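## Task

Lot numbers are printed on the shelf edge directly under each shelf spot, and several spots may carry the same number. Bring one cardboard box from lot 451 and one from lot 434 onto the desk so that nothing of either box sticks out beyond the desk edge. All other cardboard boxes must stay on their original shelves. A lot that has no box anywhere in the storeroom is skipped. The robot must not topple or finish leaning, or the task fails.

## Robot and tools

ROBOT. A simulated Hello Robot Stretch 3 with a single arm. It has a two-wheeled base (0.33 m long, 0.34 m wide, round rear), a mast with a lift, and a telescoping arm that reaches out to the robot's right. The base cannot drive sideways, so to shift the gripper forward or back you drive the base. The base pivots about a point midway between the drive wheels, 0.05 m behind its front edge. With the arm retracted and the wrist folded, a turn sweeps a radius of 0.28 m. An unfolded, level wrist reaches past that circle.

FRAMES. Base frame: origin on the floor between the drive wheels, x forward, y left, z up, metres. The odometry frame is the base frame where the scene began. hand_pose is reported in the base frame, located where the closed fingertips meet. With all wrist joints at zero, that frame's x points up, y back along the arm toward the mast, z toward the robot's rear.

move. One action per call. Optional extras are cameras (list of head_camera, nav_camera, wrist_camera or all; [] for none) and blocking (true or omitted: return when everything is at rest; false: return within about 0.5 s while motion continues). An action is base, joints or both, optionally with speeds, pace or contact_limits; alternatively servos alone.
- base: an object holding one key only. translate_m is a relative drive in metres along the current heading, positive forward, -3 to 3. rotate_rad is a relative spin in place in radians, positive to the left, -6.4 to 6.4. Both are offsets from where the base last reported itself.
- joints: one object of absolute targets keyed by joint name (not offsets). lift_m 0 to 1.1 m; arm_m 0 to 0.52 m extension; wrist_yaw_rad -1.345 to 4.42 (0 along the arm, positive swings toward the front); wrist_pitch_rad -1.57 to 0.451 (0 level, negative tips fingers down); wrist_roll_rad -2.911 to 2.918 (0 fingers side by side, level); gripper_m -0.089 to 0.179 (larger is wider; the real fingertip gap is about 0.007 smaller when near closed, 0.025 smaller when fully open); head_pan_rad -3.953 to 1.73 (0 forward, positive left, -1.57 along the arm); head_tilt_rad -1.53 to 0.419 (negative down). Tolerances for done: 0.004 for lift, arm and gripper; 0.02 for yaw and roll; 0.05 for pitch; 0.1 for head.
- pace: "default" or "max". speeds: per-key top speed, no higher than max. Default/max: translate 0.12/0.30 m/s, rotate 0.76/1.90 rad/s, lift 0.11/0.15 m/s, arm 0.14/0.40 m/s. The base is capped at 0.10 m/s and 0.63 rad/s unless lift_m < 0.30, arm_m < 0.03 and wrist_yaw_rad > 2.54 all hold.
- contact_limits: motor_effort percent (1 to 100) at which a motion halts, placed next to that motion's own command. arm_m takes a number (negative sense when retracting). lift_m takes an object {"down": n, "up": n}, percent of force beyond normal free motion; under about 12 it may trip with no contact. translate_m and rotate_rad take a number and only get a contact stop when you give one; then each wheel stops on its own, which can twist the robot.
- servos: "reboot" re-enables servos that shut off after overload.
Unknown keys make a call invalid; out-of-range values get it refused. A refused call or an unrequested stop cancels the rest of that reply's move, wait and finished_scene calls. Each action ends after at most 14 s (time_out).

wait(seconds 0 to 10, cameras): lets time pass, returning early once moves settle. stop(cameras): brakes all running motions; braked ones report stopped and may keep pressing. zoom_image(camera, region [x0,y0,x1,y1] pixels, at most 504 by 504): closer look at the latest image of that camera. finished_scene(scene): ends the scene; nothing may follow it in the same reply.

RESULTS. move line: done, or the worst status. base_status/joint_status per motion: done, moving, off_target (resting short, maybe still pushing), contact_stop (that joint goes slack until commanded again), time_out, torque_fault (wrist or head servo off until reboot). on_its_own lists uncommanded behaviour; "held at" is a target, not a reading. motor_effort is percent, positive toward larger values, bracket = peak in last action; wrist pitch maxes near 45, roll near 72. lidar_m: 12 sectors of 30 degrees, first straight ahead, going counter-clockwise (4th left, 7th behind, 10th right), distances in metres at 0.17 m height; "-" means nothing or too close. wrist_depth_mm and head_depth_mm: 7x7 grids of median depth in mm (head image arrives rotated). base_odometry in the odometry frame; turned_by_imu beats turned_by_wheels when they disagree by over 0.15 rad. base_tilt in degrees, positive forward/right. The head_camera image must be turned a quarter clockwise to stand upright; nav_camera a quarter counterclockwise. Camera intrinsics and extrinsics come in the calibration lines, mapping base frame to camera.

ORDER AND CAUTIONS. Read the shelf-edge numbers with the cameras and zoom, grasp a box by closing gripper_m below its width, carry it, and release by opening 0.05 past its width or fully. Grip status is not reported; check images and efforts. Before folding (yaw to 3.0) or unfolding the wrist, put lift_m 0.32 to 0.95, pitch -0.4, roll about 0. With yaw below -0.4 keep pitch at -0.5 or lower. Avoid pushing with the arm on something rigid when the gripper is above about 0.45 m, and avoid driving while the gripper holds or hooks something fixed: the robot can tip. If tilt shows, back the gripper off. Use low contact limits near shelves and the desk, and never drop boxes from height, slam, or shove other boxes off their shelves. The wrist and head have no contact stop.

Each tool is called after "Call:" by a JSON object that holds its "op" and its "data", one argument or row to a line.

## Session

Call:
{"op": "move", "data": {
  "joints": {"head_pan_rad": -1.57, "head_tilt_rad": -0.45},
  "pace": "max",
  "cameras": ["head_camera","nav_camera"]
}}

Call:
{"op": "move", "data": {
  "joints": {"head_pan_rad": 0.0},
  "pace": "max",
  "cameras": ["head_camera","nav_camera"]
}}

Call:
{"op": "move", "data": {
  "joints": {"head_pan_rad": 1.6},
  "pace": "max",
  "cameras": ["nav_camera"]
}}

Call:
{"op": "move", "data": {
  "joints": {"head_pan_rad": -3.1},
  "pace": "max",
  "cameras": ["nav_camera"]
}}

Scene clock: 2.07 s.
move: done
base_odometry: x=+0.000 y=+0.000 heading=+0.000
turned_by_wheels: +0.000
turned_by_imu: +0.000
base_tilt: forward=-0.4 right=-1.1
lidar_m: 0.72 0.72 0.85 1.53 2.66 1.25 1.01 1.11 1.81 1.62 1.39 0.83
head_depth_mm: 1771 1802 1888 2428 2175 1699 1366 / 1884 2046 2107 2149 2118 1689 1358 / 1833 1970 2069 2225 2097 1689 1361 / 1765 1914 2013 2170 2082 1671 1344 / 1357 1475 1588 1749 1944 1653 1337 / 1657 1807 1913 2026 2037 1672 1334 / 1642 1767 1869 1990 2024 1633 1338
base_status: not commanded
joint_positions: lift_m=+0.374 arm_m=+0.001 wrist_yaw_rad=+3.009 wrist_pitch_rad=-0.462 wrist_roll_rad=+0.000 gripper_m=+0.037 head_pan_rad=-1.578 head_tilt_rad=-0.456
joint_status: all done
measured_speeds: translate_m=+0.000 rotate_rad=+0.000 lift_m=+0.000 arm_m=+0.000 wrist_yaw_rad=+0.000 wrist_pitch_rad=+0.000 wrist_roll_rad=+0.000 head_pan_rad=+0.024 head_tilt_rad=+0.000
motor_effort: left_wheel=-0.7(1.0) right_wheel=+0.1(1.2) lift_m=+23.1(24.1) arm_m=-6.2(6.5) wrist_yaw_rad=-0.3(2.1) wrist_pitch_rad=+1.9(2.1) wrist_roll_rad=-0.3(0.3) gripper_m=+0.5(0.8) head_pan_rad=+3.6(5.1) head_tilt_rad=+2.2(8.1)
hand_pose: x=+0.0076 y=+0.0712 z=+0.3774 quat_wxyz=(+0.207, +0.697, +0.116, +0.676) (m; base frame)
wrist_depth_mm: - 138 - - - 869 - / - 150 - - - 977 - / - 168 921 - - 951 - / 835 762 203 813 808 799 758 / 694 675 211 663 660 668 669 / 605 600 126 570 128 582 576 / 531 540 285 350 506 514 515
pictures: head_camera (sideways), nav_camera (sideways)
camera_calibration:
head_camera: T_world_to_cam=[[-0.0434292, 0.392498, -0.918727, 1.21124], [0.997225, -0.0386314, -0.0636439, 0.0763948], [-0.0604718, -0.918941, -0.389731, 0.463172], [0, 0, 0, 1]] pos_world=[0.00442932, -0.0468309, 1.29817]
nav_camera: T_world_to_cam=[[0.0139914, -0.41645, 0.909051, -1.14003], [-0.999896, -0.00893403, 0.0112968, 0.0415618], [0.00341694, -0.909115, -0.416531, 0.495305], [0, 0, 0, 1]] pos_world=[0.0558157, -0.0241051, 1.24219]

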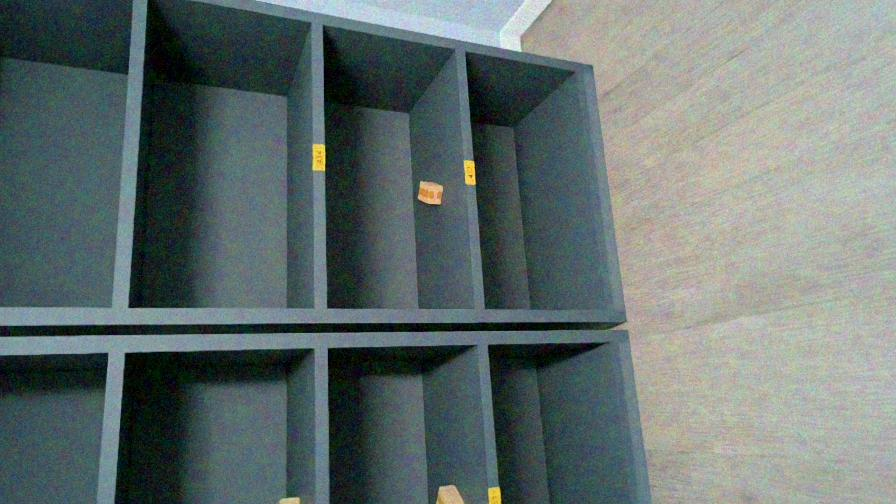

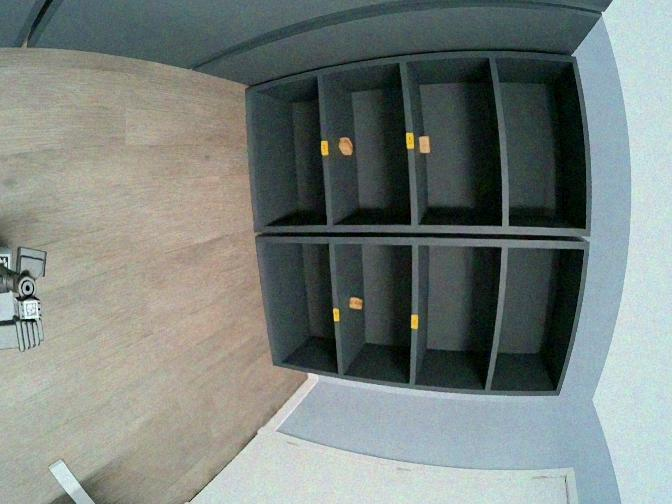

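Scene clock: 4.13 s.
move: done
base_odometry: x=+0.000 y=+0.000 heading=+0.000
turned_by_wheels: +0.000
turned_by_imu: +0.000
base_tilt: forward=-0.4 right=-1.4
lidar_m: 0.72 0.73 0.85 1.53 2.66 1.25 1.01 1.11 1.82 1.63 1.39 0.83
head_depth_mm: 644 696 757 830 921 1032 1172 / 627 677 736 803 890 992 1122 / 619 663 715 781 856 956 1073 / 598 648 701 767 839 925 1045 / 584 626 676 733 803 885 989 / 571 611 658 712 776 856 950 / 558 597 642 694 754 828 917
base_status: not commanded
joint_positions: lift_m=+0.374 arm_m=+0.001 wrist_yaw_rad=+3.009 wrist_pitch_rad=-0.462 wrist_roll_rad=+0.000 gripper_m=+0.037 head_pan_rad=+0.008 head_tilt_rad=-0.450
joint_status: all done
measured_speeds: translate_m=+0.000 rotate_rad=+0.000 lift_m=+0.000 arm_m=+0.000 wrist_yaw_rad=+0.000 wrist_pitch_rad=+0.000 wrist_roll_rad=+0.000 head_pan_rad=-0.024 head_tilt_rad=+0.000
motor_effort: left_wheel=+0.1(0.8) right_wheel=-0.2(1.1) lift_m=+24.1(24.5) arm_m=-9.7(10.1) wrist_yaw_rad=-0.1(1.5) wrist_pitch_rad=+1.9(2.0) wrist_roll_rad=+0.1(0.3) gripper_m=+0.8(0.9) head_pan_rad=-2.9(4.6) head_tilt_rad=+4.1(5.1)
hand_pose: x=+0.0076 y=+0.0712 z=+0.3774 quat_wxyz=(+0.207, +0.697, +0.116, +0.676) (m; base frame)
wrist_depth_mm: - 139 - - - 870 - / - 150 - - - 970 - / - 167 914 - - 936 - / 833 775 204 817 802 799 768 / 700 682 212 663 651 667 670 / 598 595 126 573 129 582 582 / 528 533 287 352 500 510 511
pictures: head_camera (sideways), nav_camera (sideways)
camera_calibration:
head_camera: T_world_to_cam=[[-0.386724, -0.0494378, -0.920869, 1.21616], [0.023495, 0.99771, -0.0634299, 0.0820647], [0.921896, -0.0461657, -0.384677, 0.450642], [0, 0, 0, 1]] pos_world=[0.0529456, -0.000948178, 1.29848]
nav_camera: T_world_to_cam=[[0.411191, 0.0204252, 0.91132, -1.14541], [0.0244225, -0.999637, 0.0113851, 0.0352098], [0.911222, 0.0175753, -0.41154, 0.483269], [0, 0, 0, 1]] pos_world=[0.0297559, 0.0500986, 1.24232]

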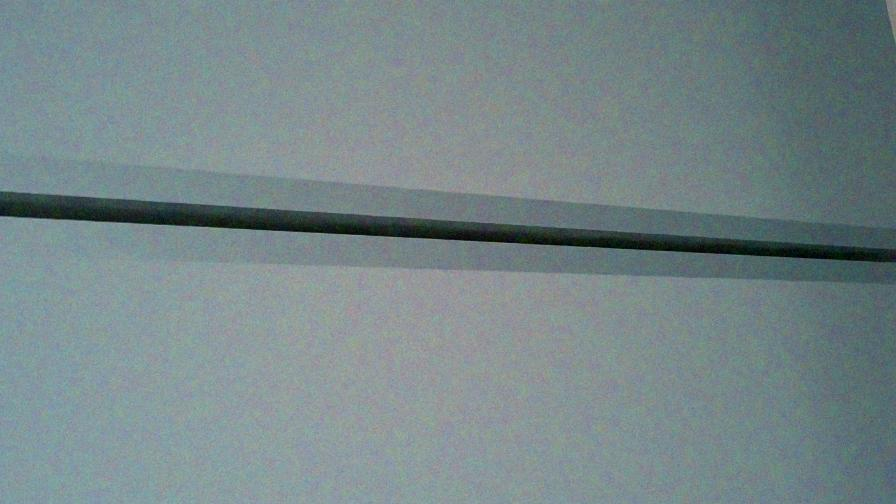

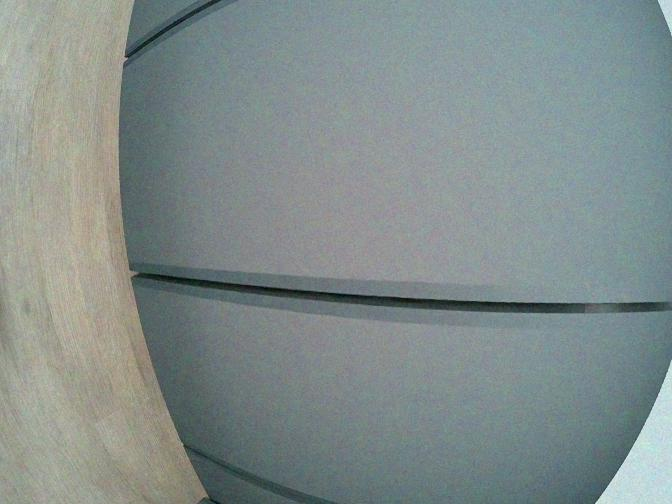

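Scene clock: 6.20 s.
move: done
base_odometry: x=+0.000 y=+0.000 heading=+0.000
turned_by_wheels: +0.000
turned_by_imu: +0.000
base_tilt: forward=-0.3 right=-1.3
lidar_m: 0.72 0.73 0.85 1.53 2.66 1.26 1.01 1.11 1.81 1.62 1.39 0.82
head_depth_mm: 1245 1255 1274 1296 1310 1341 1313 / 2318 1579 1593 1631 1655 1618 1366 / 2324 2493 2707 2910 2236 1685 1365 / 2265 2436 2652 2826 2212 1680 1349 / 2222 2407 2570 2763 2200 1671 1341 / 2187 2329 2537 2671 2197 1674 1338 / 2153 2278 2472 2664 2191 1658 1367
base_status: not commanded
joint_positions: lift_m=+0.374 arm_m=+0.001 wrist_yaw_rad=+3.009 wrist_pitch_rad=-0.462 wrist_roll_rad=+0.000 gripper_m=+0.037 head_pan_rad=+1.608 head_tilt_rad=-0.450
joint_status: all done
measured_speeds: translate_m=+0.000 rotate_rad=+0.000 lift_m=+0.000 arm_m=+0.000 wrist_yaw_rad=+0.000 wrist_pitch_rad=+0.000 wrist_roll_rad=+0.000 head_pan_rad=-0.024 head_tilt_rad=+0.000
motor_effort: left_wheel=-0.5(0.8) right_wheel=+0.0(1.1) lift_m=+24.2(24.9) arm_m=-12.9(13.2) wrist_yaw_rad=+0.1(1.6) wrist_pitch_rad=+2.0(2.1) wrist_roll_rad=-0.2(0.3) gripper_m=+0.3(1.1) head_pan_rad=-2.8(7.1) head_tilt_rad=+4.1(5.1)
hand_pose: x=+0.0076 y=+0.0712 z=+0.3774 quat_wxyz=(+0.207, +0.697, +0.116, +0.676) (m; base frame)
wrist_depth_mm: - 138 - - - 871 - / - 150 - - - 985 - / - 167 919 - - 943 - / 829 764 203 798 803 797 767 / 692 670 212 653 658 678 669 / 596 596 126 576 129 584 580 / 523 538 289 354 505 511 507
pictures: nav_camera (sideways)
camera_calibration:
nav_camera: T_world_to_cam=[[-0.0324528, 0.409921, 0.911543, -1.14299], [0.998492, 0.0537104, 0.0113947, 0.0292399], [-0.0442885, 0.910538, -0.411046, 0.488441], [0, 0, 0, 1]] pos_world=[-0.0446566, 0.0222197, 1.24232]

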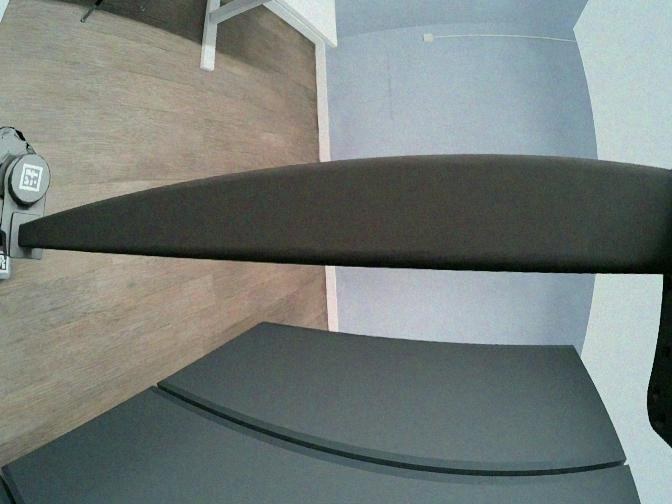

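Scene clock: 9.40 s.
move: done
base_odometry: x=+0.000 y=+0.000 heading=+0.000
turned_by_wheels: +0.000
turned_by_imu: +0.000
base_tilt: forward=-0.5 right=-1.2
lidar_m: 0.72 0.73 0.85 1.53 2.66 1.25 1.01 1.12 1.82 1.62 1.39 0.83
head_depth_mm: 1431 1543 1676 1553 1135 1711 1369 / 1400 1506 1635 1527 1127 1685 1363 / 1361 1464 1579 1509 1065 1577 1336 / 1341 1438 1540 1496 1051 1632 1356 / 1307 1404 1512 1486 997 1671 1348 / 1279 1374 1480 1461 994 1607 1339 / 1257 1345 1435 1528 1034 1650 1333
base_status: not commanded
joint_positions: lift_m=+0.374 arm_m=+0.001 wrist_yaw_rad=+3.009 wrist_pitch_rad=-0.462 wrist_roll_rad=+0.000 gripper_m=+0.037 head_pan_rad=-3.108 head_tilt_rad=-0.450
joint_status: all done
measured_speeds: translate_m=+0.000 rotate_rad=+0.000 lift_m=+0.000 arm_m=+0.000 wrist_yaw_rad=+0.000 wrist_pitch_rad=+0.000 wrist_roll_rad=+0.000 head_pan_rad=+0.024 head_tilt_rad=+0.000
motor_effort: left_wheel=-0.2(0.7) right_wheel=+0.5(1.1) lift_m=+24.9(25.5) arm_m=-12.7(13.7) wrist_yaw_rad=-0.5(1.8) wrist_pitch_rad=+1.8(2.0) wrist_roll_rad=-0.1(0.3) gripper_m=+0.5(1.1) head_pan_rad=+3.7(6.2) head_tilt_rad=+3.7(4.6)
hand_pose: x=+0.0076 y=+0.0712 z=+0.3774 quat_wxyz=(+0.207, +0.697, +0.116, +0.676) (m; base frame)
wrist_depth_mm: - 138 - - - 863 - / - 151 - - - 978 - / - 167 928 - - 939 - / 824 767 203 807 816 798 769 / 701 673 211 672 659 670 664 / 604 595 126 572 129 582 576 / 531 541 288 355 504 512 510
pictures: nav_camera (sideways)
camera_calibration:
nav_camera: T_world_to_cam=[[-0.410056, -0.0307731, 0.911541, -1.14067], [-0.0496595, 0.998701, 0.0113763, 0.0356259], [-0.910707, -0.0406017, -0.411052, 0.493747], [0, 0, 0, 1]] pos_world=[-0.0163113, -0.0506347, 1.24232]

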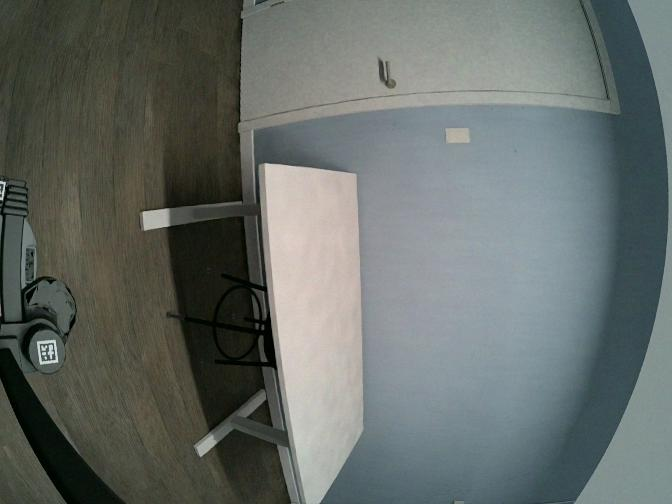

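Call:
{"op": "move", "data": {
  "joints": {"head_pan_rad": -1.3, "head_tilt_rad": -0.5},
  "pace": "max",
  "cameras": ["head_camera"]
}}

Scene clock: 22.53 s.
move: done
base_odometry: x=+0.000 y=+0.000 heading=+0.000
turned_by_wheels: +0.000
turned_by_imu: +0.000
base_tilt: forward=-0.3 right=-1.2
lidar_m: 0.72 0.73 0.85 1.53 2.66 1.25 1.01 1.11 1.81 1.63 1.39 0.82
head_depth_mm: 1697 1840 1995 2068 1988 1636 1328 / 1365 1621 1932 2045 1996 1626 1318 / 1667 1814 1703 1793 1926 1613 1313 / 1687 1853 2032 2141 1944 1615 1301 / 1697 1865 2008 2152 1956 1589 1304 / 1718 1871 2019 2087 1948 1585 1298 / 1639 1686 1722 1787 1892 1573 1284
base_status: not commanded
joint_positions: lift_m=+0.374 arm_m=+0.001 wrist_yaw_rad=+3.009 wrist_pitch_rad=-0.462 wrist_roll_rad=+0.000 gripper_m=+0.037 head_pan_rad=-1.292 head_tilt_rad=-0.500
joint_status: all done
measured_speeds: translate_m=+0.000 rotate_rad=+0.000 lift_m=+0.000 arm_m=+0.000 wrist_yaw_rad=+0.000 wrist_pitch_rad=+0.000 wrist_roll_rad=+0.000 head_pan_rad=-0.024 head_tilt_rad=+0.000
motor_effort: left_wheel=-0.2(0.8) right_wheel=+0.2(1.3) lift_m=+26.3(26.5) arm_m=-12.7(13.4) wrist_yaw_rad=-0.4(1.7) wrist_pitch_rad=+1.9(2.1) wrist_roll_rad=-0.1(0.3) gripper_m=+0.5(1.0) head_pan_rad=-3.1(6.1) head_tilt_rad=-5.2(7.1)
hand_pose: x=+0.0076 y=+0.0712 z=+0.3774 quat_wxyz=(+0.207, +0.697, +0.116, +0.676) (m; base frame)
wrist_depth_mm: - 139 - - - 876 - / - 151 - - - 994 - / - 167 939 - - 943 - / 834 769 203 808 797 803 765 / 698 679 211 664 656 671 665 / 609 599 126 571 129 579 577 / 528 537 286 354 503 509 512
pictures: head_camera (sideways)
camera_calibration:
head_camera: T_world_to_cam=[[-0.163364, 0.402612, -0.900675, 1.18846], [0.966815, 0.247095, -0.0649065, 0.0782094], [0.19642, -0.881389, -0.429618, 0.513539], [0, 0, 0, 1]] pos_world=[0.0176682, -0.0451849, 1.29612]

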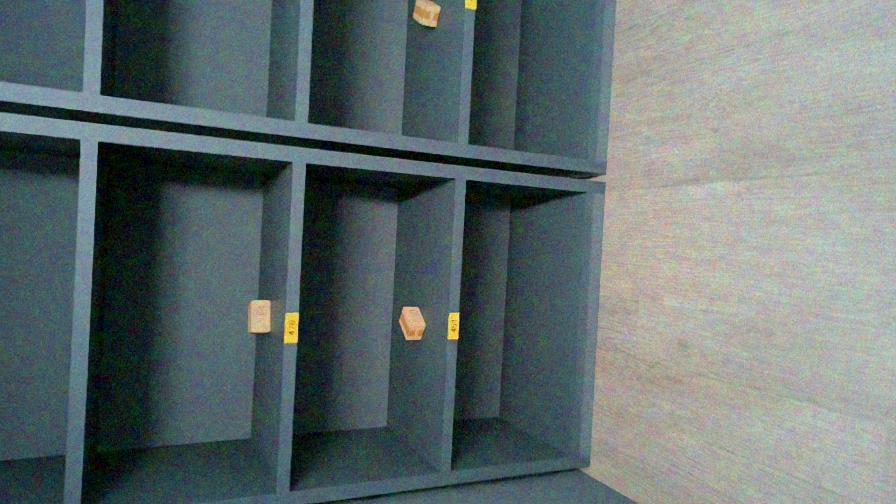

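Call:
{"op": "zoom_image", "data": {
  "camera": "head_camera",
  "region": [275, 300, 315, 350]
}}

Call:
{"op": "zoom_image", "data": {
  "camera": "head_camera",
  "region": [435, 305, 475, 345]
}}

Call:
{"op": "move", "data": {
  "joints": {"head_pan_rad": -1.75, "head_tilt_rad": -0.5},
  "pace": "max",
  "cameras": ["head_camera"]
}}

Scaled by 10.080 from the camera's 896x504 image, which has a finer 1280x720 frame.

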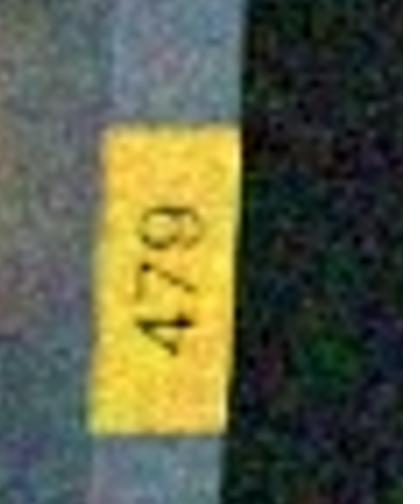

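Scaled by 12.600 from the camera's 896x504 image, which has a finer 1280x720 frame.

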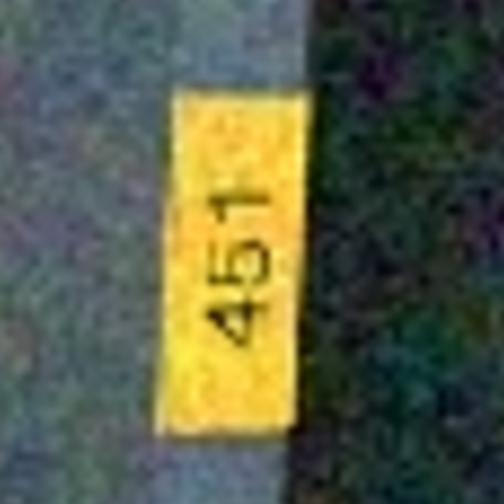

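Scene clock: 29.67 s.
move: done
base_odometry: x=+0.000 y=+0.000 heading=+0.000
turned_by_wheels: +0.000
turned_by_imu: +0.000
base_tilt: forward=-0.3 right=-1.1
lidar_m: 0.73 0.73 0.85 1.52 2.66 1.26 1.01 1.11 1.81 1.62 1.39 0.83
head_depth_mm: 1900 1988 2051 2160 2074 1626 1331 / 2033 2206 2377 2518 2102 1623 1324 / 1811 1929 1975 2218 2099 1605 1315 / 1868 2071 2241 2344 2084 1606 1302 / 1775 1972 2120 2296 2010 1598 1304 / 1707 1869 2029 1957 1920 1575 1289 / 1328 1446 1570 1742 1861 1574 1290
base_status: not commanded
joint_positions: lift_m=+0.374 arm_m=+0.001 wrist_yaw_rad=+3.009 wrist_pitch_rad=-0.462 wrist_roll_rad=+0.000 gripper_m=+0.037 head_pan_rad=-1.765 head_tilt_rad=-0.500
joint_status: all done
measured_speeds: all 0
motor_effort: left_wheel=-0.2(0.5) right_wheel=+0.0(1.0) lift_m=+26.3(27.5) arm_m=-11.8(13.0) wrist_yaw_rad=+0.3(1.2) wrist_pitch_rad=+1.9(2.0) wrist_roll_rad=-0.2(0.3) gripper_m=+0.4(0.9) head_pan_rad=-0.5(4.6) head_tilt_rad=-4.5(6.0)
hand_pose: x=+0.0076 y=+0.0712 z=+0.3774 quat_wxyz=(+0.207, +0.697, +0.116, +0.676) (m; base frame)
wrist_depth_mm: - 139 - - - 865 - / - 151 - - - 972 - / - 167 923 - - 951 - / 823 769 204 801 798 801 761 / 700 673 211 666 655 670 674 / 595 602 126 575 129 583 578 / 530 539 288 356 501 509 509
pictures: head_camera (sideways)
camera_calibration:
head_camera: T_world_to_cam=[[0.0381429, 0.433363, -0.900412, 1.18692], [0.973203, -0.220588, -0.0649415, 0.0782292], [-0.226763, -0.873806, -0.430164, 0.516817], [0, 0, 0, 1]] pos_world=[-0.00421019, -0.0455134, 1.29611]

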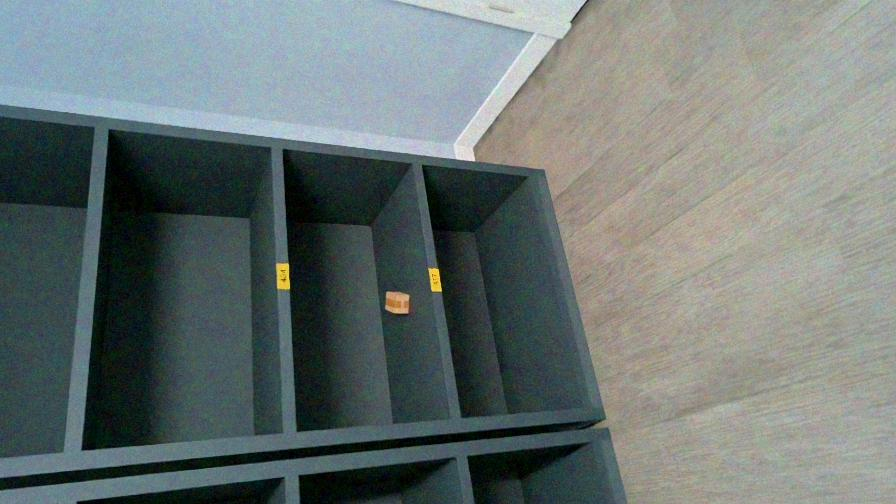

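Call:
{"op": "zoom_image", "data": {
  "camera": "head_camera",
  "region": [263, 255, 303, 295]
}}

Call:
{"op": "zoom_image", "data": {
  "camera": "head_camera",
  "region": [370, 255, 450, 325]
}}

Scaled by 12.600 from the camera's 896x504 image, which has a finer 1280x720 frame.

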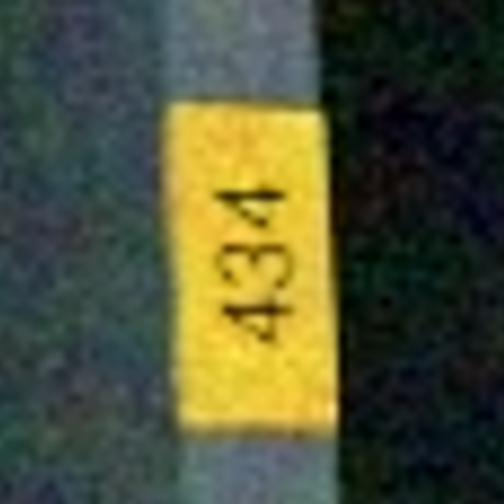

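Scaled by 6.300 from the camera's 896x504 image, which has a finer 1280x720 frame.

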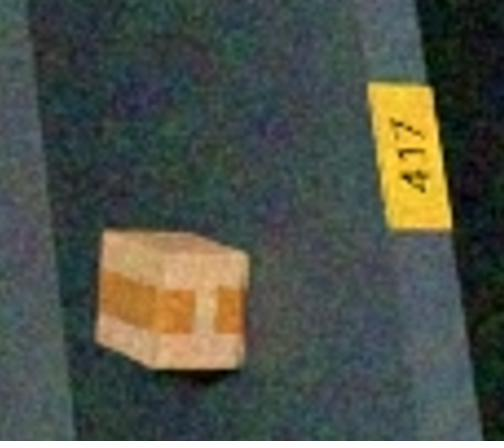

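Call:
{"op": "move", "data": {
  "base": {"rotate_rad": -1.133},
  "joints": {"lift_m": 0.28},
  "pace": "max",
  "cameras": []
}}

Call:
{"op": "move", "data": {
  "base": {"translate_m": 1.0},
  "joints": {"head_pan_rad": -1.57, "head_tilt_rad": -0.6},
  "speeds": {"translate_m": 0.25},
  "cameras": []
}}

Call:
{"op": "move", "data": {
  "base": {"rotate_rad": 1.387},
  "joints": {"lift_m": 0.5},
  "pace": "max",
  "cameras": ["head_camera"]
}}

Scene clock: 78.17 s.
move: done
base_odometry: x=+0.000 y=+0.000 heading=-1.133
turned_by_wheels: -1.133
turned_by_imu: -1.111
base_tilt: forward=-0.3 right=-1.2
lidar_m: 1.58 0.86 0.73 0.72 0.82 1.35 2.66 1.25 1.01 1.11 1.74 1.62
head_depth_mm: 1285 1384 1509 1380 1000 1587 1301 / 1291 1386 1516 1356 1035 1559 1315 / 1290 1395 1518 1344 1035 1614 1303 / 1290 1394 1516 1325 1018 1503 1276 / 1305 1394 1522 1634 1065 1585 1297 / 1306 1406 1535 1683 1836 1575 1294 / 1294 1398 1522 1663 1822 1570 1292
base_status: done
joint_positions: lift_m=+0.280 arm_m=+0.001 wrist_yaw_rad=+3.009 wrist_pitch_rad=-0.463 wrist_roll_rad=+0.000 gripper_m=+0.037 head_pan_rad=-1.750 head_tilt_rad=-0.500
joint_status: all done
measured_speeds: all 0
motor_effort: left_wheel=+5.9(14.8) right_wheel=-8.6(14.5) lift_m=+30.5(31.0) arm_m=-12.7(13.2) wrist_yaw_rad=-0.8(1.7) wrist_pitch_rad=+2.0(2.2) wrist_roll_rad=-0.2(0.3) gripper_m=+0.0(1.0) head_pan_rad=+3.2(4.0) head_tilt_rad=-3.4(4.6)
hand_pose: x=+0.0076 y=+0.0711 z=+0.2828 quat_wxyz=(+0.208, +0.697, +0.117, +0.676) (m; base frame)
wrist_depth_mm: - 138 - - - - - / - 150 161 - - - - / 837 167 209 785 766 751 749 / 684 630 203 657 651 644 645 / 571 565 211 541 536 545 536 / 484 296 126 284 129 474 473 / 262 267 247 259 399 419 413
pictures: none
No camera images: "cameras" was empty.

Scene clock: 84.53 s.
move: done
base_odometry: x=+0.424 y=-0.905 heading=-1.133
turned_by_wheels: +0.000
turned_by_imu: +0.000
base_tilt: forward=-0.5 right=-1.2
lidar_m: 0.96 0.61 0.51 0.51 0.58 0.96 3.59 1.63 1.76 1.47 0.77 0.75
head_depth_mm: 1398 1513 1684 1863 1854 1505 1243 / 1434 1556 1705 1925 1860 1488 1239 / 1452 1598 1761 1958 1849 1480 1233 / 1495 1630 1821 2044 1824 1475 1225 / 1529 1671 1866 2120 1828 1460 1221 / 1547 1696 1848 1718 1758 1450 1216 / 1193 1282 1468 1477 1682 1404 1215
base_status: done
joint_positions: lift_m=+0.280 arm_m=+0.001 wrist_yaw_rad=+3.009 wrist_pitch_rad=-0.463 wrist_roll_rad=+0.000 gripper_m=+0.037 head_pan_rad=-1.570 head_tilt_rad=-0.602
joint_status: all done
measured_speeds: all 0
motor_effort: left_wheel=+6.7(13.6) right_wheel=+4.3(11.2) lift_m=+27.5(31.0) arm_m=-10.4(13.3) wrist_yaw_rad=+0.1(1.9) wrist_pitch_rad=+2.1(2.2) wrist_roll_rad=+0.2(0.4) gripper_m=+0.6(1.1) head_pan_rad=-2.8(4.9) head_tilt_rad=+3.2(8.1)
hand_pose: x=+0.0076 y=+0.0711 z=+0.2828 quat_wxyz=(+0.208, +0.697, +0.117, +0.676) (m; base frame)
wrist_depth_mm: - 139 - - - 483 470 / - 151 161 - - 540 - / - 167 175 - - 587 - / 677 630 203 627 634 629 619 / 568 566 212 540 534 538 545 / 489 296 126 283 129 476 470 / 262 267 246 257 399 416 412
pictures: none
No camera images: "cameras" was empty.

Scene clock: 87.37 s.
move: done
base_odometry: x=+0.424 y=-0.905 heading=+0.254
turned_by_wheels: +1.387
turned_by_imu: +1.364
base_tilt: forward=-0.4 right=-1.3
lidar_m: 0.51 0.53 0.74 2.16 2.18 1.63 1.75 1.48 0.76 1.10 0.71 0.53
head_depth_mm: 895 984 928 978 1036 975 1140 / 895 981 915 1230 1102 1280 1178 / 896 984 903 1232 1093 1277 1182 / 900 986 846 1235 1063 1283 1169 / 899 989 860 1229 1053 1272 1161 / 901 992 861 1233 1078 1288 1165 / 904 990 848 1205 1064 1260 1161
base_status: done
joint_positions: lift_m=+0.500 arm_m=+0.001 wrist_yaw_rad=+3.009 wrist_pitch_rad=-0.463 wrist_roll_rad=+0.000 gripper_m=+0.037 head_pan_rad=-1.570 head_tilt_rad=-0.599
joint_status: all done
measured_speeds: all 0
motor_effort: left_wheel=-6.6(14.2) right_wheel=+8.4(13.2) lift_m=+23.2(33.6) arm_m=-13.2(13.2) wrist_yaw_rad=-0.5(1.3) wrist_pitch_rad=+2.2(2.3) wrist_roll_rad=+0.2(0.3) gripper_m=+0.4(0.9) head_pan_rad=-2.1(3.5) head_tilt_rad=+3.0(4.2)
hand_pose: x=+0.0076 y=+0.0710 z=+0.5026 quat_wxyz=(+0.208, +0.697, +0.117, +0.676) (m; base frame)
wrist_depth_mm: - 139 - - - - - / - 151 - - - - - / - 167 - - - - - / - 957 203 - - 974 - / 865 845 212 806 822 846 - / 745 749 126 719 129 731 - / 652 668 289 639 625 634 642
pictures: head_camera (sideways)
camera_calibration:
head_camera: T_world_to_cam=[[-0.0466648, 0.519595, -0.853137, 1.1258], [0.997492, -0.0212615, -0.0675098, 0.08138], [-0.0532168, -0.854148, -0.5173, 0.62914], [0, 0, 0, 1]] pos_world=[0.00484018, -0.0458509, 1.29141]

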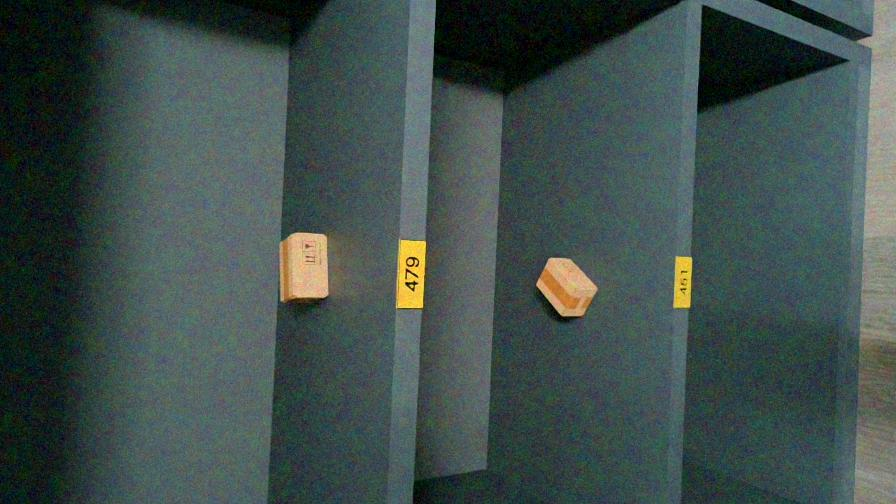

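Call:
{"op": "move", "data": {
  "joints": {"wrist_yaw_rad": 0, "wrist_pitch_rad": -0.4, "gripper_m": 0.179, "lift_m": 0.56},
  "pace": "max",
  "cameras": ["wrist_camera"]
}}

Scene clock: 107.27 s.
move: done
base_odometry: x=+0.424 y=-0.905 heading=+0.254
turned_by_wheels: +0.000
turned_by_imu: +0.000
base_tilt: forward=-0.4 right=-1.2
lidar_m: 0.51 0.53 0.74 2.17 2.17 1.62 1.75 1.47 0.76 1.10 0.71 0.53
head_depth_mm: 893 986 929 977 1038 979 1141 / 897 986 916 1234 1109 1285 1183 / 897 983 900 1237 1098 1281 1173 / 899 989 845 1233 1059 1277 1173 / 898 990 861 1227 1052 1265 1172 / 902 990 863 1231 1076 1294 1166 / 903 990 850 1211 1066 1263 1166
base_status: not commanded
joint_positions: lift_m=+0.560 arm_m=+0.001 wrist_yaw_rad=+0.003 wrist_pitch_rad=-0.418 wrist_roll_rad=+0.000 gripper_m=+0.179 head_pan_rad=-1.570 head_tilt_rad=-0.599
joint_status: all done
measured_speeds: all 0
motor_effort: left_wheel=-6.2(7.1) right_wheel=+8.4(9.1) lift_m=+23.8(33.7) arm_m=-12.2(13.0) wrist_yaw_rad=-3.8(7.2) wrist_pitch_rad=+2.8(5.7) wrist_roll_rad=-0.1(0.3) gripper_m=+0.1(83.8) head_pan_rad=-2.2(3.2) head_tilt_rad=+0.9(2.5)
hand_pose: x=-0.0208 y=-0.3699 z=+0.5726 quat_wxyz=(+0.692, +0.148, -0.691, -0.146) (m; base frame)
wrist_depth_mm: - - - 553 - - - / - - - - - - - / - - - - - - - / - - - - - 963 - / - 142 - - - 808 - / - 126 - - - - - / - 724 708 708 696 695 105
pictures: wrist_camera
camera_calibration:
wrist_camera: T_world_to_cam=[[-0.998878, -0.0399333, -0.0254589, -0.0143747], [-0.00250217, 0.581328, -0.813665, 0.713443], [0.0472923, -0.812689, -0.580776, 0.199092], [0, 0, 0, 1]] pos_world=[-0.021989, -0.253519, 0.695766]

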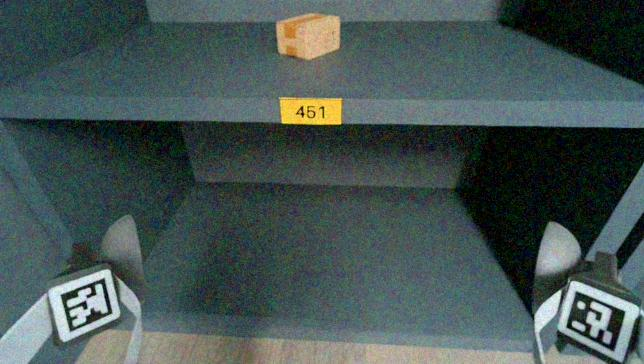

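Call:
{"op": "move", "data": {
  "base": {"rotate_rad": 0.64},
  "cameras": []
}}

Call:
{"op": "move", "data": {
  "base": {"translate_m": -0.172},
  "cameras": []
}}

Call:
{"op": "move", "data": {
  "base": {"rotate_rad": -0.64},
  "joints": {"wrist_pitch_rad": -0.27},
  "cameras": []
}}

Call:
{"op": "move", "data": {
  "joints": {"wrist_yaw_rad": 0.85, "lift_m": 0.55, "arm_m": 0.2},
  "cameras": ["wrist_camera"]
}}

Scene clock: 147.67 s.
move: done
base_odometry: x=+0.424 y=-0.905 heading=+0.894
turned_by_wheels: +0.640
turned_by_imu: +0.629
base_tilt: forward=-0.2 right=-1.2
lidar_m: 0.56 0.84 3.59 1.80 1.62 1.76 1.39 0.76 1.10 0.65 0.52 0.51
head_depth_mm: 909 998 926 1162 1110 912 1173 / 780 898 908 1237 1103 969 1168 / 667 750 812 1006 1074 1321 1192 / 660 716 799 892 1024 1210 1225 / 599 655 722 811 918 1064 1171 / 536 582 635 700 780 887 1016 / 487 523 567 619 682 757 855
base_status: done
joint_positions: lift_m=+0.560 arm_m=+0.001 wrist_yaw_rad=+0.003 wrist_pitch_rad=-0.418 wrist_roll_rad=+0.000 gripper_m=+0.179 head_pan_rad=-1.570 head_tilt_rad=-0.599
joint_status: not commanded
measured_speeds: all 0
motor_effort: left_wheel=-9.2(12.9) right_wheel=+7.8(12.4) lift_m=+26.0(26.0) arm_m=-11.5(12.6) wrist_yaw_rad=-1.9(4.1) wrist_pitch_rad=+2.9(3.0) wrist_roll_rad=-0.3(0.3) gripper_m=+0.6(1.2) head_pan_rad=-2.1(2.2) head_tilt_rad=-0.9(1.4)
hand_pose: x=-0.0209 y=-0.3699 z=+0.5726 quat_wxyz=(+0.692, +0.148, -0.691, -0.146) (m; base frame)
wrist_depth_mm: 295 344 419 - - - - / 306 363 433 - - - - / 322 381 449 - - - - / 337 398 - - - - - / 349 419 - - - - - / - 139 - 791 - - - / - 454 - 732 704 - 105
pictures: none
No camera images: "cameras" was empty.

Scene clock: 150.50 s.
move: done
base_odometry: x=+0.317 y=-1.039 heading=+0.894
turned_by_wheels: +0.000
turned_by_imu: -0.001
base_tilt: forward=-0.4 right=-1.3
lidar_m: 0.70 1.09 3.70 1.58 1.63 1.62 1.26 0.60 0.99 0.80 0.65 0.65
head_depth_mm: 841 907 923 634 1105 886 1101 / 898 967 914 668 1106 881 1146 / 882 989 901 1230 1098 928 1161 / 767 853 881 1076 1091 1311 1179 / 682 748 793 921 1020 1220 1209 / 654 720 790 887 990 1128 1188 / 625 672 726 790 871 968 1092
base_status: done
joint_positions: lift_m=+0.560 arm_m=+0.001 wrist_yaw_rad=+0.003 wrist_pitch_rad=-0.418 wrist_roll_rad=+0.000 gripper_m=+0.179 head_pan_rad=-1.570 head_tilt_rad=-0.599
joint_status: not commanded
measured_speeds: all 0
motor_effort: left_wheel=-4.1(13.7) right_wheel=-9.1(10.1) lift_m=+29.6(29.8) arm_m=-12.5(13.3) wrist_yaw_rad=-3.5(4.1) wrist_pitch_rad=+2.9(3.1) wrist_roll_rad=+0.1(0.3) gripper_m=-0.2(1.0) head_pan_rad=-1.4(2.3) head_tilt_rad=-1.4(2.7)
hand_pose: x=-0.0209 y=-0.3699 z=+0.5726 quat_wxyz=(+0.692, +0.148, -0.691, -0.146) (m; base frame)
wrist_depth_mm: 398 451 - - - - 405 / 414 461 - - - - 409 / 437 - - - - - 323 / 446 - - - - - 293 / 457 142 - - - - - / - 126 817 - - - - / - 703 731 704 - - 105
pictures: none
No camera images: "cameras" was empty.

Scene clock: 152.63 s.
move: done
base_odometry: x=+0.317 y=-1.039 heading=+0.254
turned_by_wheels: -0.640
turned_by_imu: -0.629
base_tilt: forward=-0.2 right=-1.2
lidar_m: 0.65 0.67 0.93 2.73 1.86 1.58 1.62 1.31 0.60 1.00 0.80 0.67
head_depth_mm: 788 777 751 634 714 791 978 / 806 884 912 661 1024 862 1010 / 810 885 897 656 1096 875 1161 / 811 888 882 648 1084 895 1157 / 810 889 872 642 1081 887 1152 / 812 893 762 634 1071 886 1143 / 815 894 846 630 1061 878 1139
base_status: done
joint_positions: lift_m=+0.560 arm_m=+0.001 wrist_yaw_rad=+0.003 wrist_pitch_rad=-0.292 wrist_roll_rad=+0.000 gripper_m=+0.179 head_pan_rad=-1.570 head_tilt_rad=-0.599
joint_status: all done
measured_speeds: all 0
motor_effort: left_wheel=+8.2(11.6) right_wheel=-9.8(14.1) lift_m=+29.9(31.5) arm_m=-13.0(13.5) wrist_yaw_rad=-2.2(4.3) wrist_pitch_rad=+3.5(5.2) wrist_roll_rad=+0.0(0.3) gripper_m=+1.0(1.1) head_pan_rad=-1.1(1.9) head_tilt_rad=-2.5(3.3)
hand_pose: x=-0.0209 y=-0.3840 z=+0.6019 quat_wxyz=(+0.700, +0.104, -0.699, -0.102) (m; base frame)
wrist_depth_mm: 710 - - - - - - / - - - - - - - / - - 495 - - 496 - / - - - - - - 329 / - 142 - - - - 331 / - 126 - - - - 360 / - - - - - - 105
pictures: none
No camera images: "cameras" was empty.

Scene clock: 155.33 s.
move: done
base_odometry: x=+0.317 y=-1.039 heading=+0.254
turned_by_wheels: +0.000
turned_by_imu: +0.000
base_tilt: forward=-0.3 right=-1.2
lidar_m: 0.65 0.67 0.94 2.74 1.87 1.58 1.62 1.31 0.60 1.00 0.80 0.67
head_depth_mm: 787 774 749 635 715 793 980 / 807 886 910 663 1029 862 922 / 809 884 898 656 1096 875 522 / 808 891 884 649 1089 897 549 / 811 892 867 644 1077 869 617 / 811 893 760 632 1071 884 1120 / 817 894 846 630 1066 878 1118
base_status: not commanded
joint_positions: lift_m=+0.550 arm_m=+0.200 wrist_yaw_rad=+0.847 wrist_pitch_rad=-0.291 wrist_roll_rad=+0.000 gripper_m=+0.179 head_pan_rad=-1.570 head_tilt_rad=-0.599
joint_status: all done
measured_speeds: all 0
motor_effort: left_wheel=+8.6(8.9) right_wheel=-10.0(10.2) lift_m=+25.2(27.3) arm_m=+12.4(14.9) wrist_yaw_rad=+2.5(5.0) wrist_pitch_rad=+3.5(3.6) wrist_roll_rad=-0.2(0.4) gripper_m=+0.9(1.1) head_pan_rad=-1.3(2.1) head_tilt_rad=-4.2(5.1)
hand_pose: x=+0.1573 y=-0.5031 z=+0.5921 quat_wxyz=(+0.680, +0.381, -0.595, +0.194) (m; base frame)
wrist_depth_mm: 432 463 - - 688 - - / 447 - - - - - - / 459 - - - - 326 299 / - - - 311 309 307 305 / - 142 - 281 269 268 265 / - 126 - 255 229 220 219 / - - 765 - 200 187 105
pictures: wrist_camera
camera_calibration:
wrist_camera: T_world_to_cam=[[-0.631855, -0.774814, -0.0205404, -0.271543], [-0.354918, 0.312788, -0.88102, 0.767386], [0.689052, -0.549387, -0.472632, 0.0612571], [0, 0, 0, 1]] pos_world=[0.0585735, -0.416771, 0.699457]

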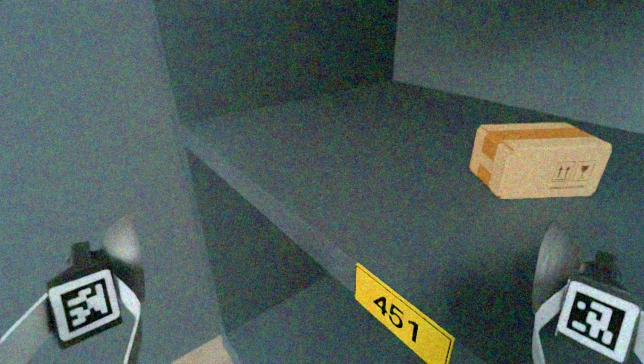

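Call:
{"op": "move", "data": {
  "joints": {"lift_m": 0.60, "wrist_pitch_rad": -0.27},
  "cameras": ["wrist_camera", "head_camera"]
}}

Scene clock: 193.67 s.
move: done
base_odometry: x=+0.317 y=-1.039 heading=+0.254
turned_by_wheels: +0.000
turned_by_imu: +0.000
base_tilt: forward=-0.4 right=-1.1
lidar_m: 0.65 0.67 0.94 2.75 1.87 1.58 1.62 1.31 0.60 1.00 0.80 0.67
head_depth_mm: 786 775 751 635 714 794 978 / 807 886 910 663 1024 861 854 / 809 887 904 655 1095 870 510 / 810 890 883 647 1086 871 536 / 812 891 869 640 1081 837 614 / 816 890 763 634 1065 883 1117 / 812 896 844 659 1062 881 1114
base_status: not commanded
joint_positions: lift_m=+0.600 arm_m=+0.200 wrist_yaw_rad=+0.847 wrist_pitch_rad=-0.291 wrist_roll_rad=+0.000 gripper_m=+0.179 head_pan_rad=-1.570 head_tilt_rad=-0.600
joint_status: all done
measured_speeds: all 0
motor_effort: left_wheel=+8.1(8.7) right_wheel=-9.4(10.1) lift_m=+28.1(34.1) arm_m=+7.7(9.3) wrist_yaw_rad=+2.4(3.6) wrist_pitch_rad=+3.3(5.0) wrist_roll_rad=+0.1(0.3) gripper_m=+0.6(1.0) head_pan_rad=-0.4(1.3) head_tilt_rad=-5.1(6.0)
hand_pose: x=+0.1573 y=-0.5031 z=+0.6422 quat_wxyz=(+0.680, +0.381, -0.595, +0.194) (m; base frame)
wrist_depth_mm: 434 465 - - 690 - - / 453 - - - 726 - - / 457 - - - - - - / - - - - - 339 339 / - 142 - - - 318 326 / - 126 - 300 289 287 285 / - - - - 245 238 105
pictures: head_camera (sideways), wrist_camera
camera_calibration:
head_camera: T_world_to_cam=[[-0.0466466, 0.519975, -0.852907, 1.12543], [0.997493, -0.0212397, -0.0675029, 0.0813653], [-0.0532153, -0.853918, -0.51768, 0.629592], [0, 0, 0, 1]] pos_world=[0.00484024, -0.045849, 1.29131]
wrist_camera: T_world_to_cam=[[-0.631753, -0.774896, -0.0205726, -0.27053], [-0.354769, 0.312627, -0.881138, 0.811536], [0.689222, -0.549363, -0.472412, 0.0847711], [0, 0, 0, 1]] pos_world=[0.0585731, -0.416771, 0.749556]

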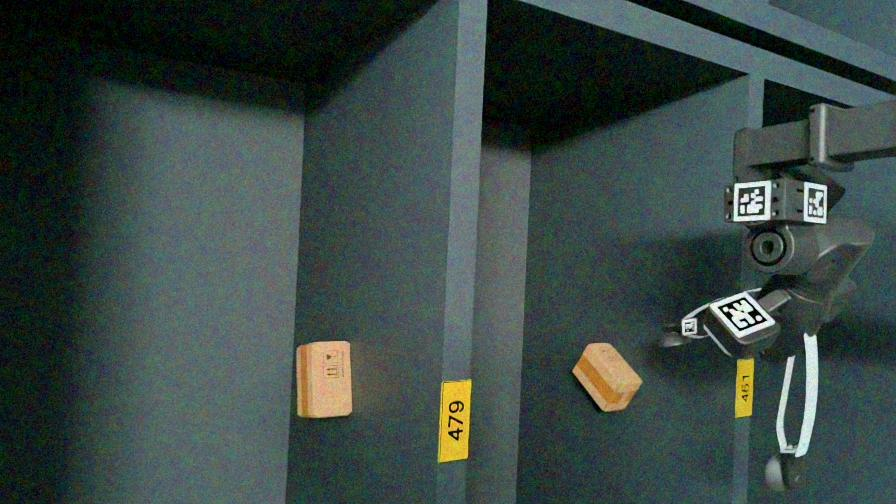

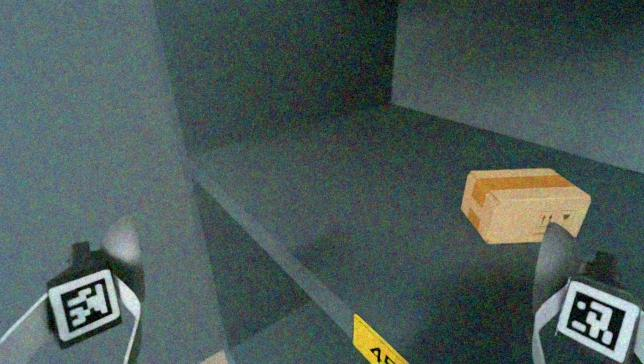

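Call:
{"op": "move", "data": {
  "base": {"translate_m": -0.09},
  "joints": {"lift_m": 0.53}
}}

Call:
{"op": "move", "data": {
  "joints": {"arm_m": 0.367},
  "contact_limits": {"arm_m": 40},
  "cameras": ["wrist_camera", "head_camera"]
}}

Scene clock: 223.50 s.
move: done
base_odometry: x=+0.229 y=-1.062 heading=+0.254
turned_by_wheels: +0.000
turned_by_imu: +0.000
base_tilt: forward=-0.4 right=-1.1
lidar_m: 0.73 0.76 1.06 3.70 1.53 1.52 1.53 1.22 0.57 0.70 0.93 0.76
head_depth_mm: 530 513 532 591 680 838 1173 / 784 778 741 628 700 804 921 / 806 887 900 656 1060 877 537 / 811 887 884 648 1087 894 560 / 809 889 873 641 1082 866 621 / 812 895 859 633 1067 886 1146 / 815 891 758 628 1061 878 1112
base_status: done
joint_positions: lift_m=+0.530 arm_m=+0.200 wrist_yaw_rad=+0.847 wrist_pitch_rad=-0.290 wrist_roll_rad=+0.000 gripper_m=+0.179 head_pan_rad=-1.570 head_tilt_rad=-0.600
joint_status: all done
measured_speeds: all 0
motor_effort: left_wheel=-6.3(10.3) right_wheel=-5.5(13.1) lift_m=+23.4(28.0) arm_m=+0.8(3.6) wrist_yaw_rad=+2.4(3.5) wrist_pitch_rad=+3.3(3.4) wrist_roll_rad=+0.0(0.3) gripper_m=+0.0(0.9) head_pan_rad=+0.5(0.7) head_tilt_rad=-4.3(6.0)
hand_pose: x=+0.1574 y=-0.5030 z=+0.5723 quat_wxyz=(+0.680, +0.381, -0.595, +0.194) (m; base frame)
wrist_depth_mm: - - - - - - - / - - - - 653 - - / - - - - 353 352 - / - - - 303 299 284 296 / - 142 - 249 236 236 244 / - 126 - - 204 194 - / - 758 751 - 191 170 107
pictures: none

Scene clock: 225.97 s.
move: done
base_odometry: x=+0.229 y=-1.062 heading=+0.254
turned_by_wheels: +0.000
turned_by_imu: +0.000
base_tilt: forward=-0.4 right=-1.1
lidar_m: 0.73 0.77 1.06 3.70 1.53 1.52 1.53 1.22 0.57 0.70 0.93 0.76
head_depth_mm: 529 513 532 589 682 840 1173 / 787 779 743 629 701 804 897 / 808 887 895 657 1057 672 570 / 808 891 885 647 1082 721 1157 / 812 891 872 642 1082 819 1149 / 811 890 856 634 1078 839 1147 / 810 895 758 628 1062 877 1135
base_status: not commanded
joint_positions: lift_m=+0.530 arm_m=+0.367 wrist_yaw_rad=+0.847 wrist_pitch_rad=-0.290 wrist_roll_rad=+0.000 gripper_m=+0.179 head_pan_rad=-1.570 head_tilt_rad=-0.600
joint_status: all done
measured_speeds: all 0
motor_effort: left_wheel=-5.6(6.3) right_wheel=-6.4(6.6) lift_m=+24.6(24.8) arm_m=+12.7(14.3) wrist_yaw_rad=+2.0(3.2) wrist_pitch_rad=+3.3(3.4) wrist_roll_rad=+0.0(0.3) gripper_m=+0.5(1.1) head_pan_rad=+0.2(1.0) head_tilt_rad=-4.7(6.0)
contact_limits: arm_m 40 (drawing in: default 31, maximum 55; extending or still: default 40, maximum 69)
hand_pose: x=+0.1574 y=-0.6700 z=+0.5723 quat_wxyz=(+0.680, +0.381, -0.595, +0.194) (m; base frame)
wrist_depth_mm: - - - 652 - - 318 / - - - - - - 320 / - - - 255 271 - 331 / 308 307 305 264 271 284 297 / 241 229 238 238 236 234 243 / - 183 195 194 194 193 192 / 118 162 166 166 165 160 107
pictures: head_camera (sideways), wrist_camera
camera_calibration:
head_camera: T_world_to_cam=[[-0.0466409, 0.520092, -0.852836, 1.12535], [0.997493, -0.0212345, -0.0675018, 0.081364], [-0.0532166, -0.853846, -0.517798, 0.629748], [0, 0, 0, 1]] pos_world=[0.00484025, -0.0458485, 1.29131]
wrist_camera: T_world_to_cam=[[-0.631501, -0.775102, -0.0205675, -0.401516], [-0.354741, 0.312403, -0.881228, 0.801994], [0.689467, -0.549201, -0.472243, -0.0400757], [0, 0, 0, 1]] pos_world=[0.0585727, -0.583771, 0.679556]

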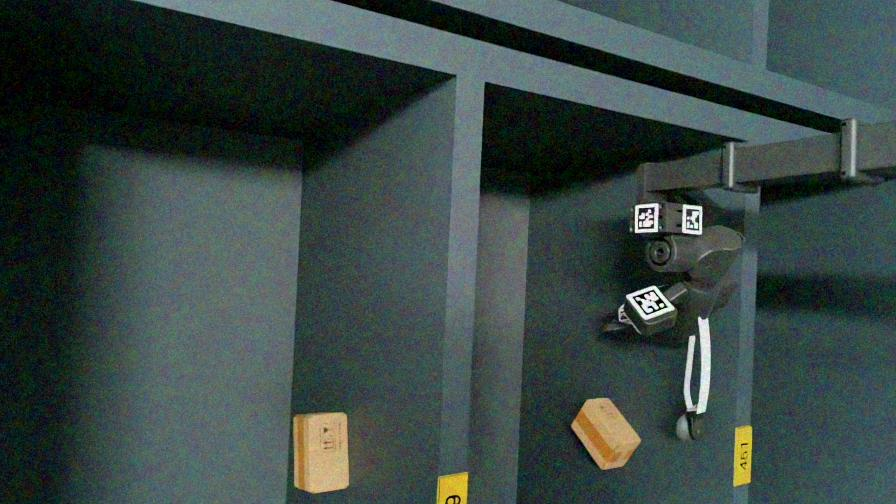

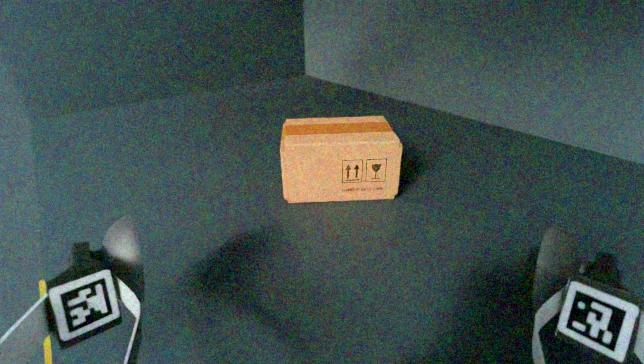

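Call:
{"op": "move", "data": {
  "base": {"translate_m": 0.094},
  "joints": {"lift_m": 0.524, "arm_m": 0.465, "wrist_yaw_rad": 0.89},
  "speeds": {"arm_m": 0.09},
  "contact_limits": {"arm_m": 35},
  "cameras": ["wrist_camera"]
}}

Scene clock: 243.37 s.
move: done
base_odometry: x=+0.320 y=-1.038 heading=+0.254
turned_by_wheels: +0.000
turned_by_imu: +0.000
base_tilt: forward=-0.3 right=-1.3
lidar_m: 0.64 0.67 0.93 2.73 2.16 1.58 1.63 1.31 0.60 1.00 0.80 0.66
head_depth_mm: 786 786 757 634 725 791 967 / 807 889 910 661 1024 871 980 / 807 888 897 655 1094 719 572 / 810 890 881 646 1081 846 1155 / 810 890 866 638 1041 861 1147 / 812 893 761 631 1064 880 1144 / 812 893 845 658 1064 881 1139
base_status: done
joint_positions: lift_m=+0.524 arm_m=+0.465 wrist_yaw_rad=+0.887 wrist_pitch_rad=-0.290 wrist_roll_rad=+0.000 gripper_m=+0.179 head_pan_rad=-1.570 head_tilt_rad=-0.600
joint_status: all done
measured_speeds: all 0
motor_effort: left_wheel=+9.5(9.7) right_wheel=+1.6(10.3) lift_m=+24.1(26.3) arm_m=+12.5(15.0) wrist_yaw_rad=+1.0(4.7) wrist_pitch_rad=+3.2(3.4) wrist_roll_rad=-0.2(0.3) gripper_m=+0.6(1.1) head_pan_rad=+0.5(1.5) head_tilt_rad=-4.5(5.4)
contact_limits: arm_m 35 (drawing in: default 31, maximum 55; extending or still: default 40, maximum 69)
hand_pose: x=+0.1635 y=-0.7608 z=+0.5663 quat_wxyz=(+0.676, +0.393, -0.588, +0.208) (m; base frame)
wrist_depth_mm: - - - 534 - 305 256 / - - - 559 - 309 264 / - - - - - 319 272 / 294 291 292 289 287 284 268 / 231 218 158 144 149 225 222 / 122 174 136 134 137 184 183 / 150 159 150 148 148 157 107
pictures: wrist_camera
camera_calibration:
wrist_camera: T_world_to_cam=[[-0.600217, -0.799573, -0.0205434, -0.491849], [-0.36686, 0.298033, -0.881243, 0.818281], [0.710741, -0.521401, -0.472216, -0.0792945], [0, 0, 0, 1]] pos_world=[0.0613361, -0.678489, 0.673556]

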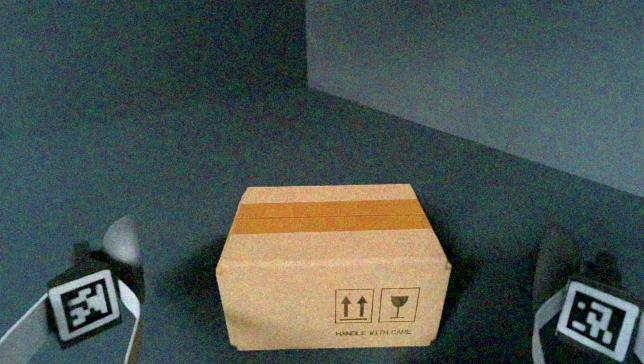

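Call:
{"op": "move", "data": {
  "joints": {"gripper_m": 0.05},
  "cameras": ["wrist_camera"]
}}

Call:
{"op": "move", "data": {
  "joints": {"lift_m": 0.59},
  "cameras": ["wrist_camera"]
}}

Scene clock: 249.77 s.
move: done
base_odometry: x=+0.320 y=-1.038 heading=+0.254
turned_by_wheels: +0.000
turned_by_imu: +0.000
base_tilt: forward=-0.3 right=-1.0
lidar_m: 0.64 0.67 0.93 2.73 2.16 1.59 1.63 1.31 0.60 0.99 0.80 0.66
head_depth_mm: 785 789 757 635 723 793 972 / 808 888 913 661 1023 872 984 / 809 889 896 657 1097 721 572 / 809 891 882 646 1084 844 1154 / 809 893 867 638 1070 866 1149 / 813 893 760 631 1072 886 1142 / 812 890 844 658 1068 880 1140
base_status: not commanded
joint_positions: lift_m=+0.524 arm_m=+0.465 wrist_yaw_rad=+0.889 wrist_pitch_rad=-0.290 wrist_roll_rad=+0.000 gripper_m=+0.051 head_pan_rad=-1.570 head_tilt_rad=-0.600
joint_status: all done
measured_speeds: all 0
motor_effort: left_wheel=+9.2(9.8) right_wheel=+1.8(2.6) lift_m=+26.4(27.1) arm_m=+2.9(6.8) wrist_yaw_rad=+0.2(3.2) wrist_pitch_rad=+3.2(3.4) wrist_roll_rad=+0.2(0.2) gripper_m=-15.8(88.5) head_pan_rad=+1.2(1.9) head_tilt_rad=-3.6(5.2)
contact_limits: arm_m 35 (drawing in: default 31, maximum 55; extending or still: default 40, maximum 69)
hand_pose: x=+0.1638 y=-0.7605 z=+0.5664 quat_wxyz=(+0.676, +0.393, -0.587, +0.208) (m; base frame)
wrist_depth_mm: - - - 531 - 303 255 / - - - 560 - 309 264 / - - - - - 317 271 / 296 292 292 288 287 286 269 / 229 230 151 144 145 223 223 / 189 181 133 135 135 177 183 / 165 149 152 149 151 148 156
pictures: wrist_camera
camera_calibration:
wrist_camera: T_world_to_cam=[[-0.598961, -0.800515, -0.0205461, -0.492423], [-0.36683, 0.297096, -0.881572, 0.817959], [0.711816, -0.52049, -0.471602, -0.0791271], [0, 0, 0, 1]] pos_world=[0.061434, -0.678389, 0.673656]

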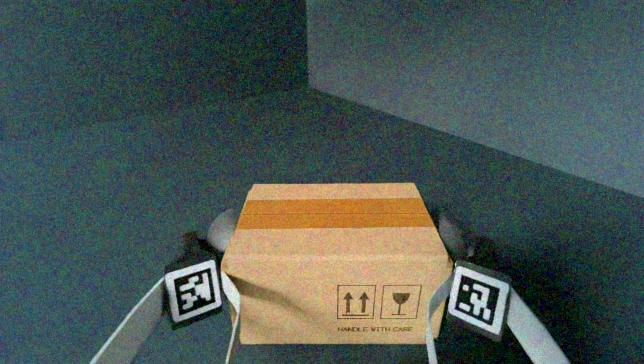

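Scene clock: 251.20 s.
move: done
base_odometry: x=+0.320 y=-1.038 heading=+0.254
turned_by_wheels: +0.000
turned_by_imu: +0.000
base_tilt: forward=-0.3 right=-1.2
lidar_m: 0.64 0.67 0.93 2.73 2.16 1.59 1.62 1.31 0.60 0.99 0.80 0.66
head_depth_mm: 786 787 759 635 724 792 966 / 806 885 908 660 1020 873 879 / 808 888 897 654 774 614 1106 / 811 889 882 647 771 892 1158 / 810 892 869 640 876 885 1150 / 812 891 761 633 1000 884 1149 / 813 893 842 657 1065 881 1144
base_status: not commanded
joint_positions: lift_m=+0.590 arm_m=+0.465 wrist_yaw_rad=+0.889 wrist_pitch_rad=-0.293 wrist_roll_rad=+0.000 gripper_m=+0.051 head_pan_rad=-1.570 head_tilt_rad=-0.600
joint_status: all done
measured_speeds: all 0
motor_effort: left_wheel=+9.4(9.9) right_wheel=+1.7(2.6) lift_m=+30.9(35.2) arm_m=-0.3(2.8) wrist_yaw_rad=+1.3(1.8) wrist_pitch_rad=+3.8(3.9) wrist_roll_rad=+0.0(0.3) gripper_m=-15.9(16.6) head_pan_rad=+1.6(2.2) head_tilt_rad=-3.8(4.8)
contact_limits: arm_m 35 (drawing in: default 31, maximum 55; extending or still: default 40, maximum 69)
hand_pose: x=+0.1636 y=-0.7603 z=+0.6316 quat_wxyz=(+0.676, +0.394, -0.587, +0.207) (m; base frame)
wrist_depth_mm: - - - 528 - 305 255 / - - - 566 - 310 264 / - - - - - 315 272 / - - - 180 180 329 282 / 324 322 149 145 145 314 293 / 277 267 135 135 137 261 270 / 241 221 220 150 218 216 229
pictures: wrist_camera
camera_calibration:
wrist_camera: T_world_to_cam=[[-0.598976, -0.8005, -0.0206679, -0.490974], [-0.369275, 0.299029, -0.879897, 0.876017], [0.710538, -0.519405, -0.474716, -0.0450755], [0, 0, 0, 1]] pos_world=[0.0614372, -0.678391, 0.739259]

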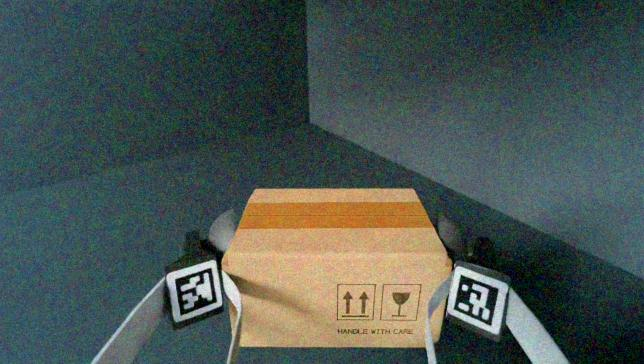

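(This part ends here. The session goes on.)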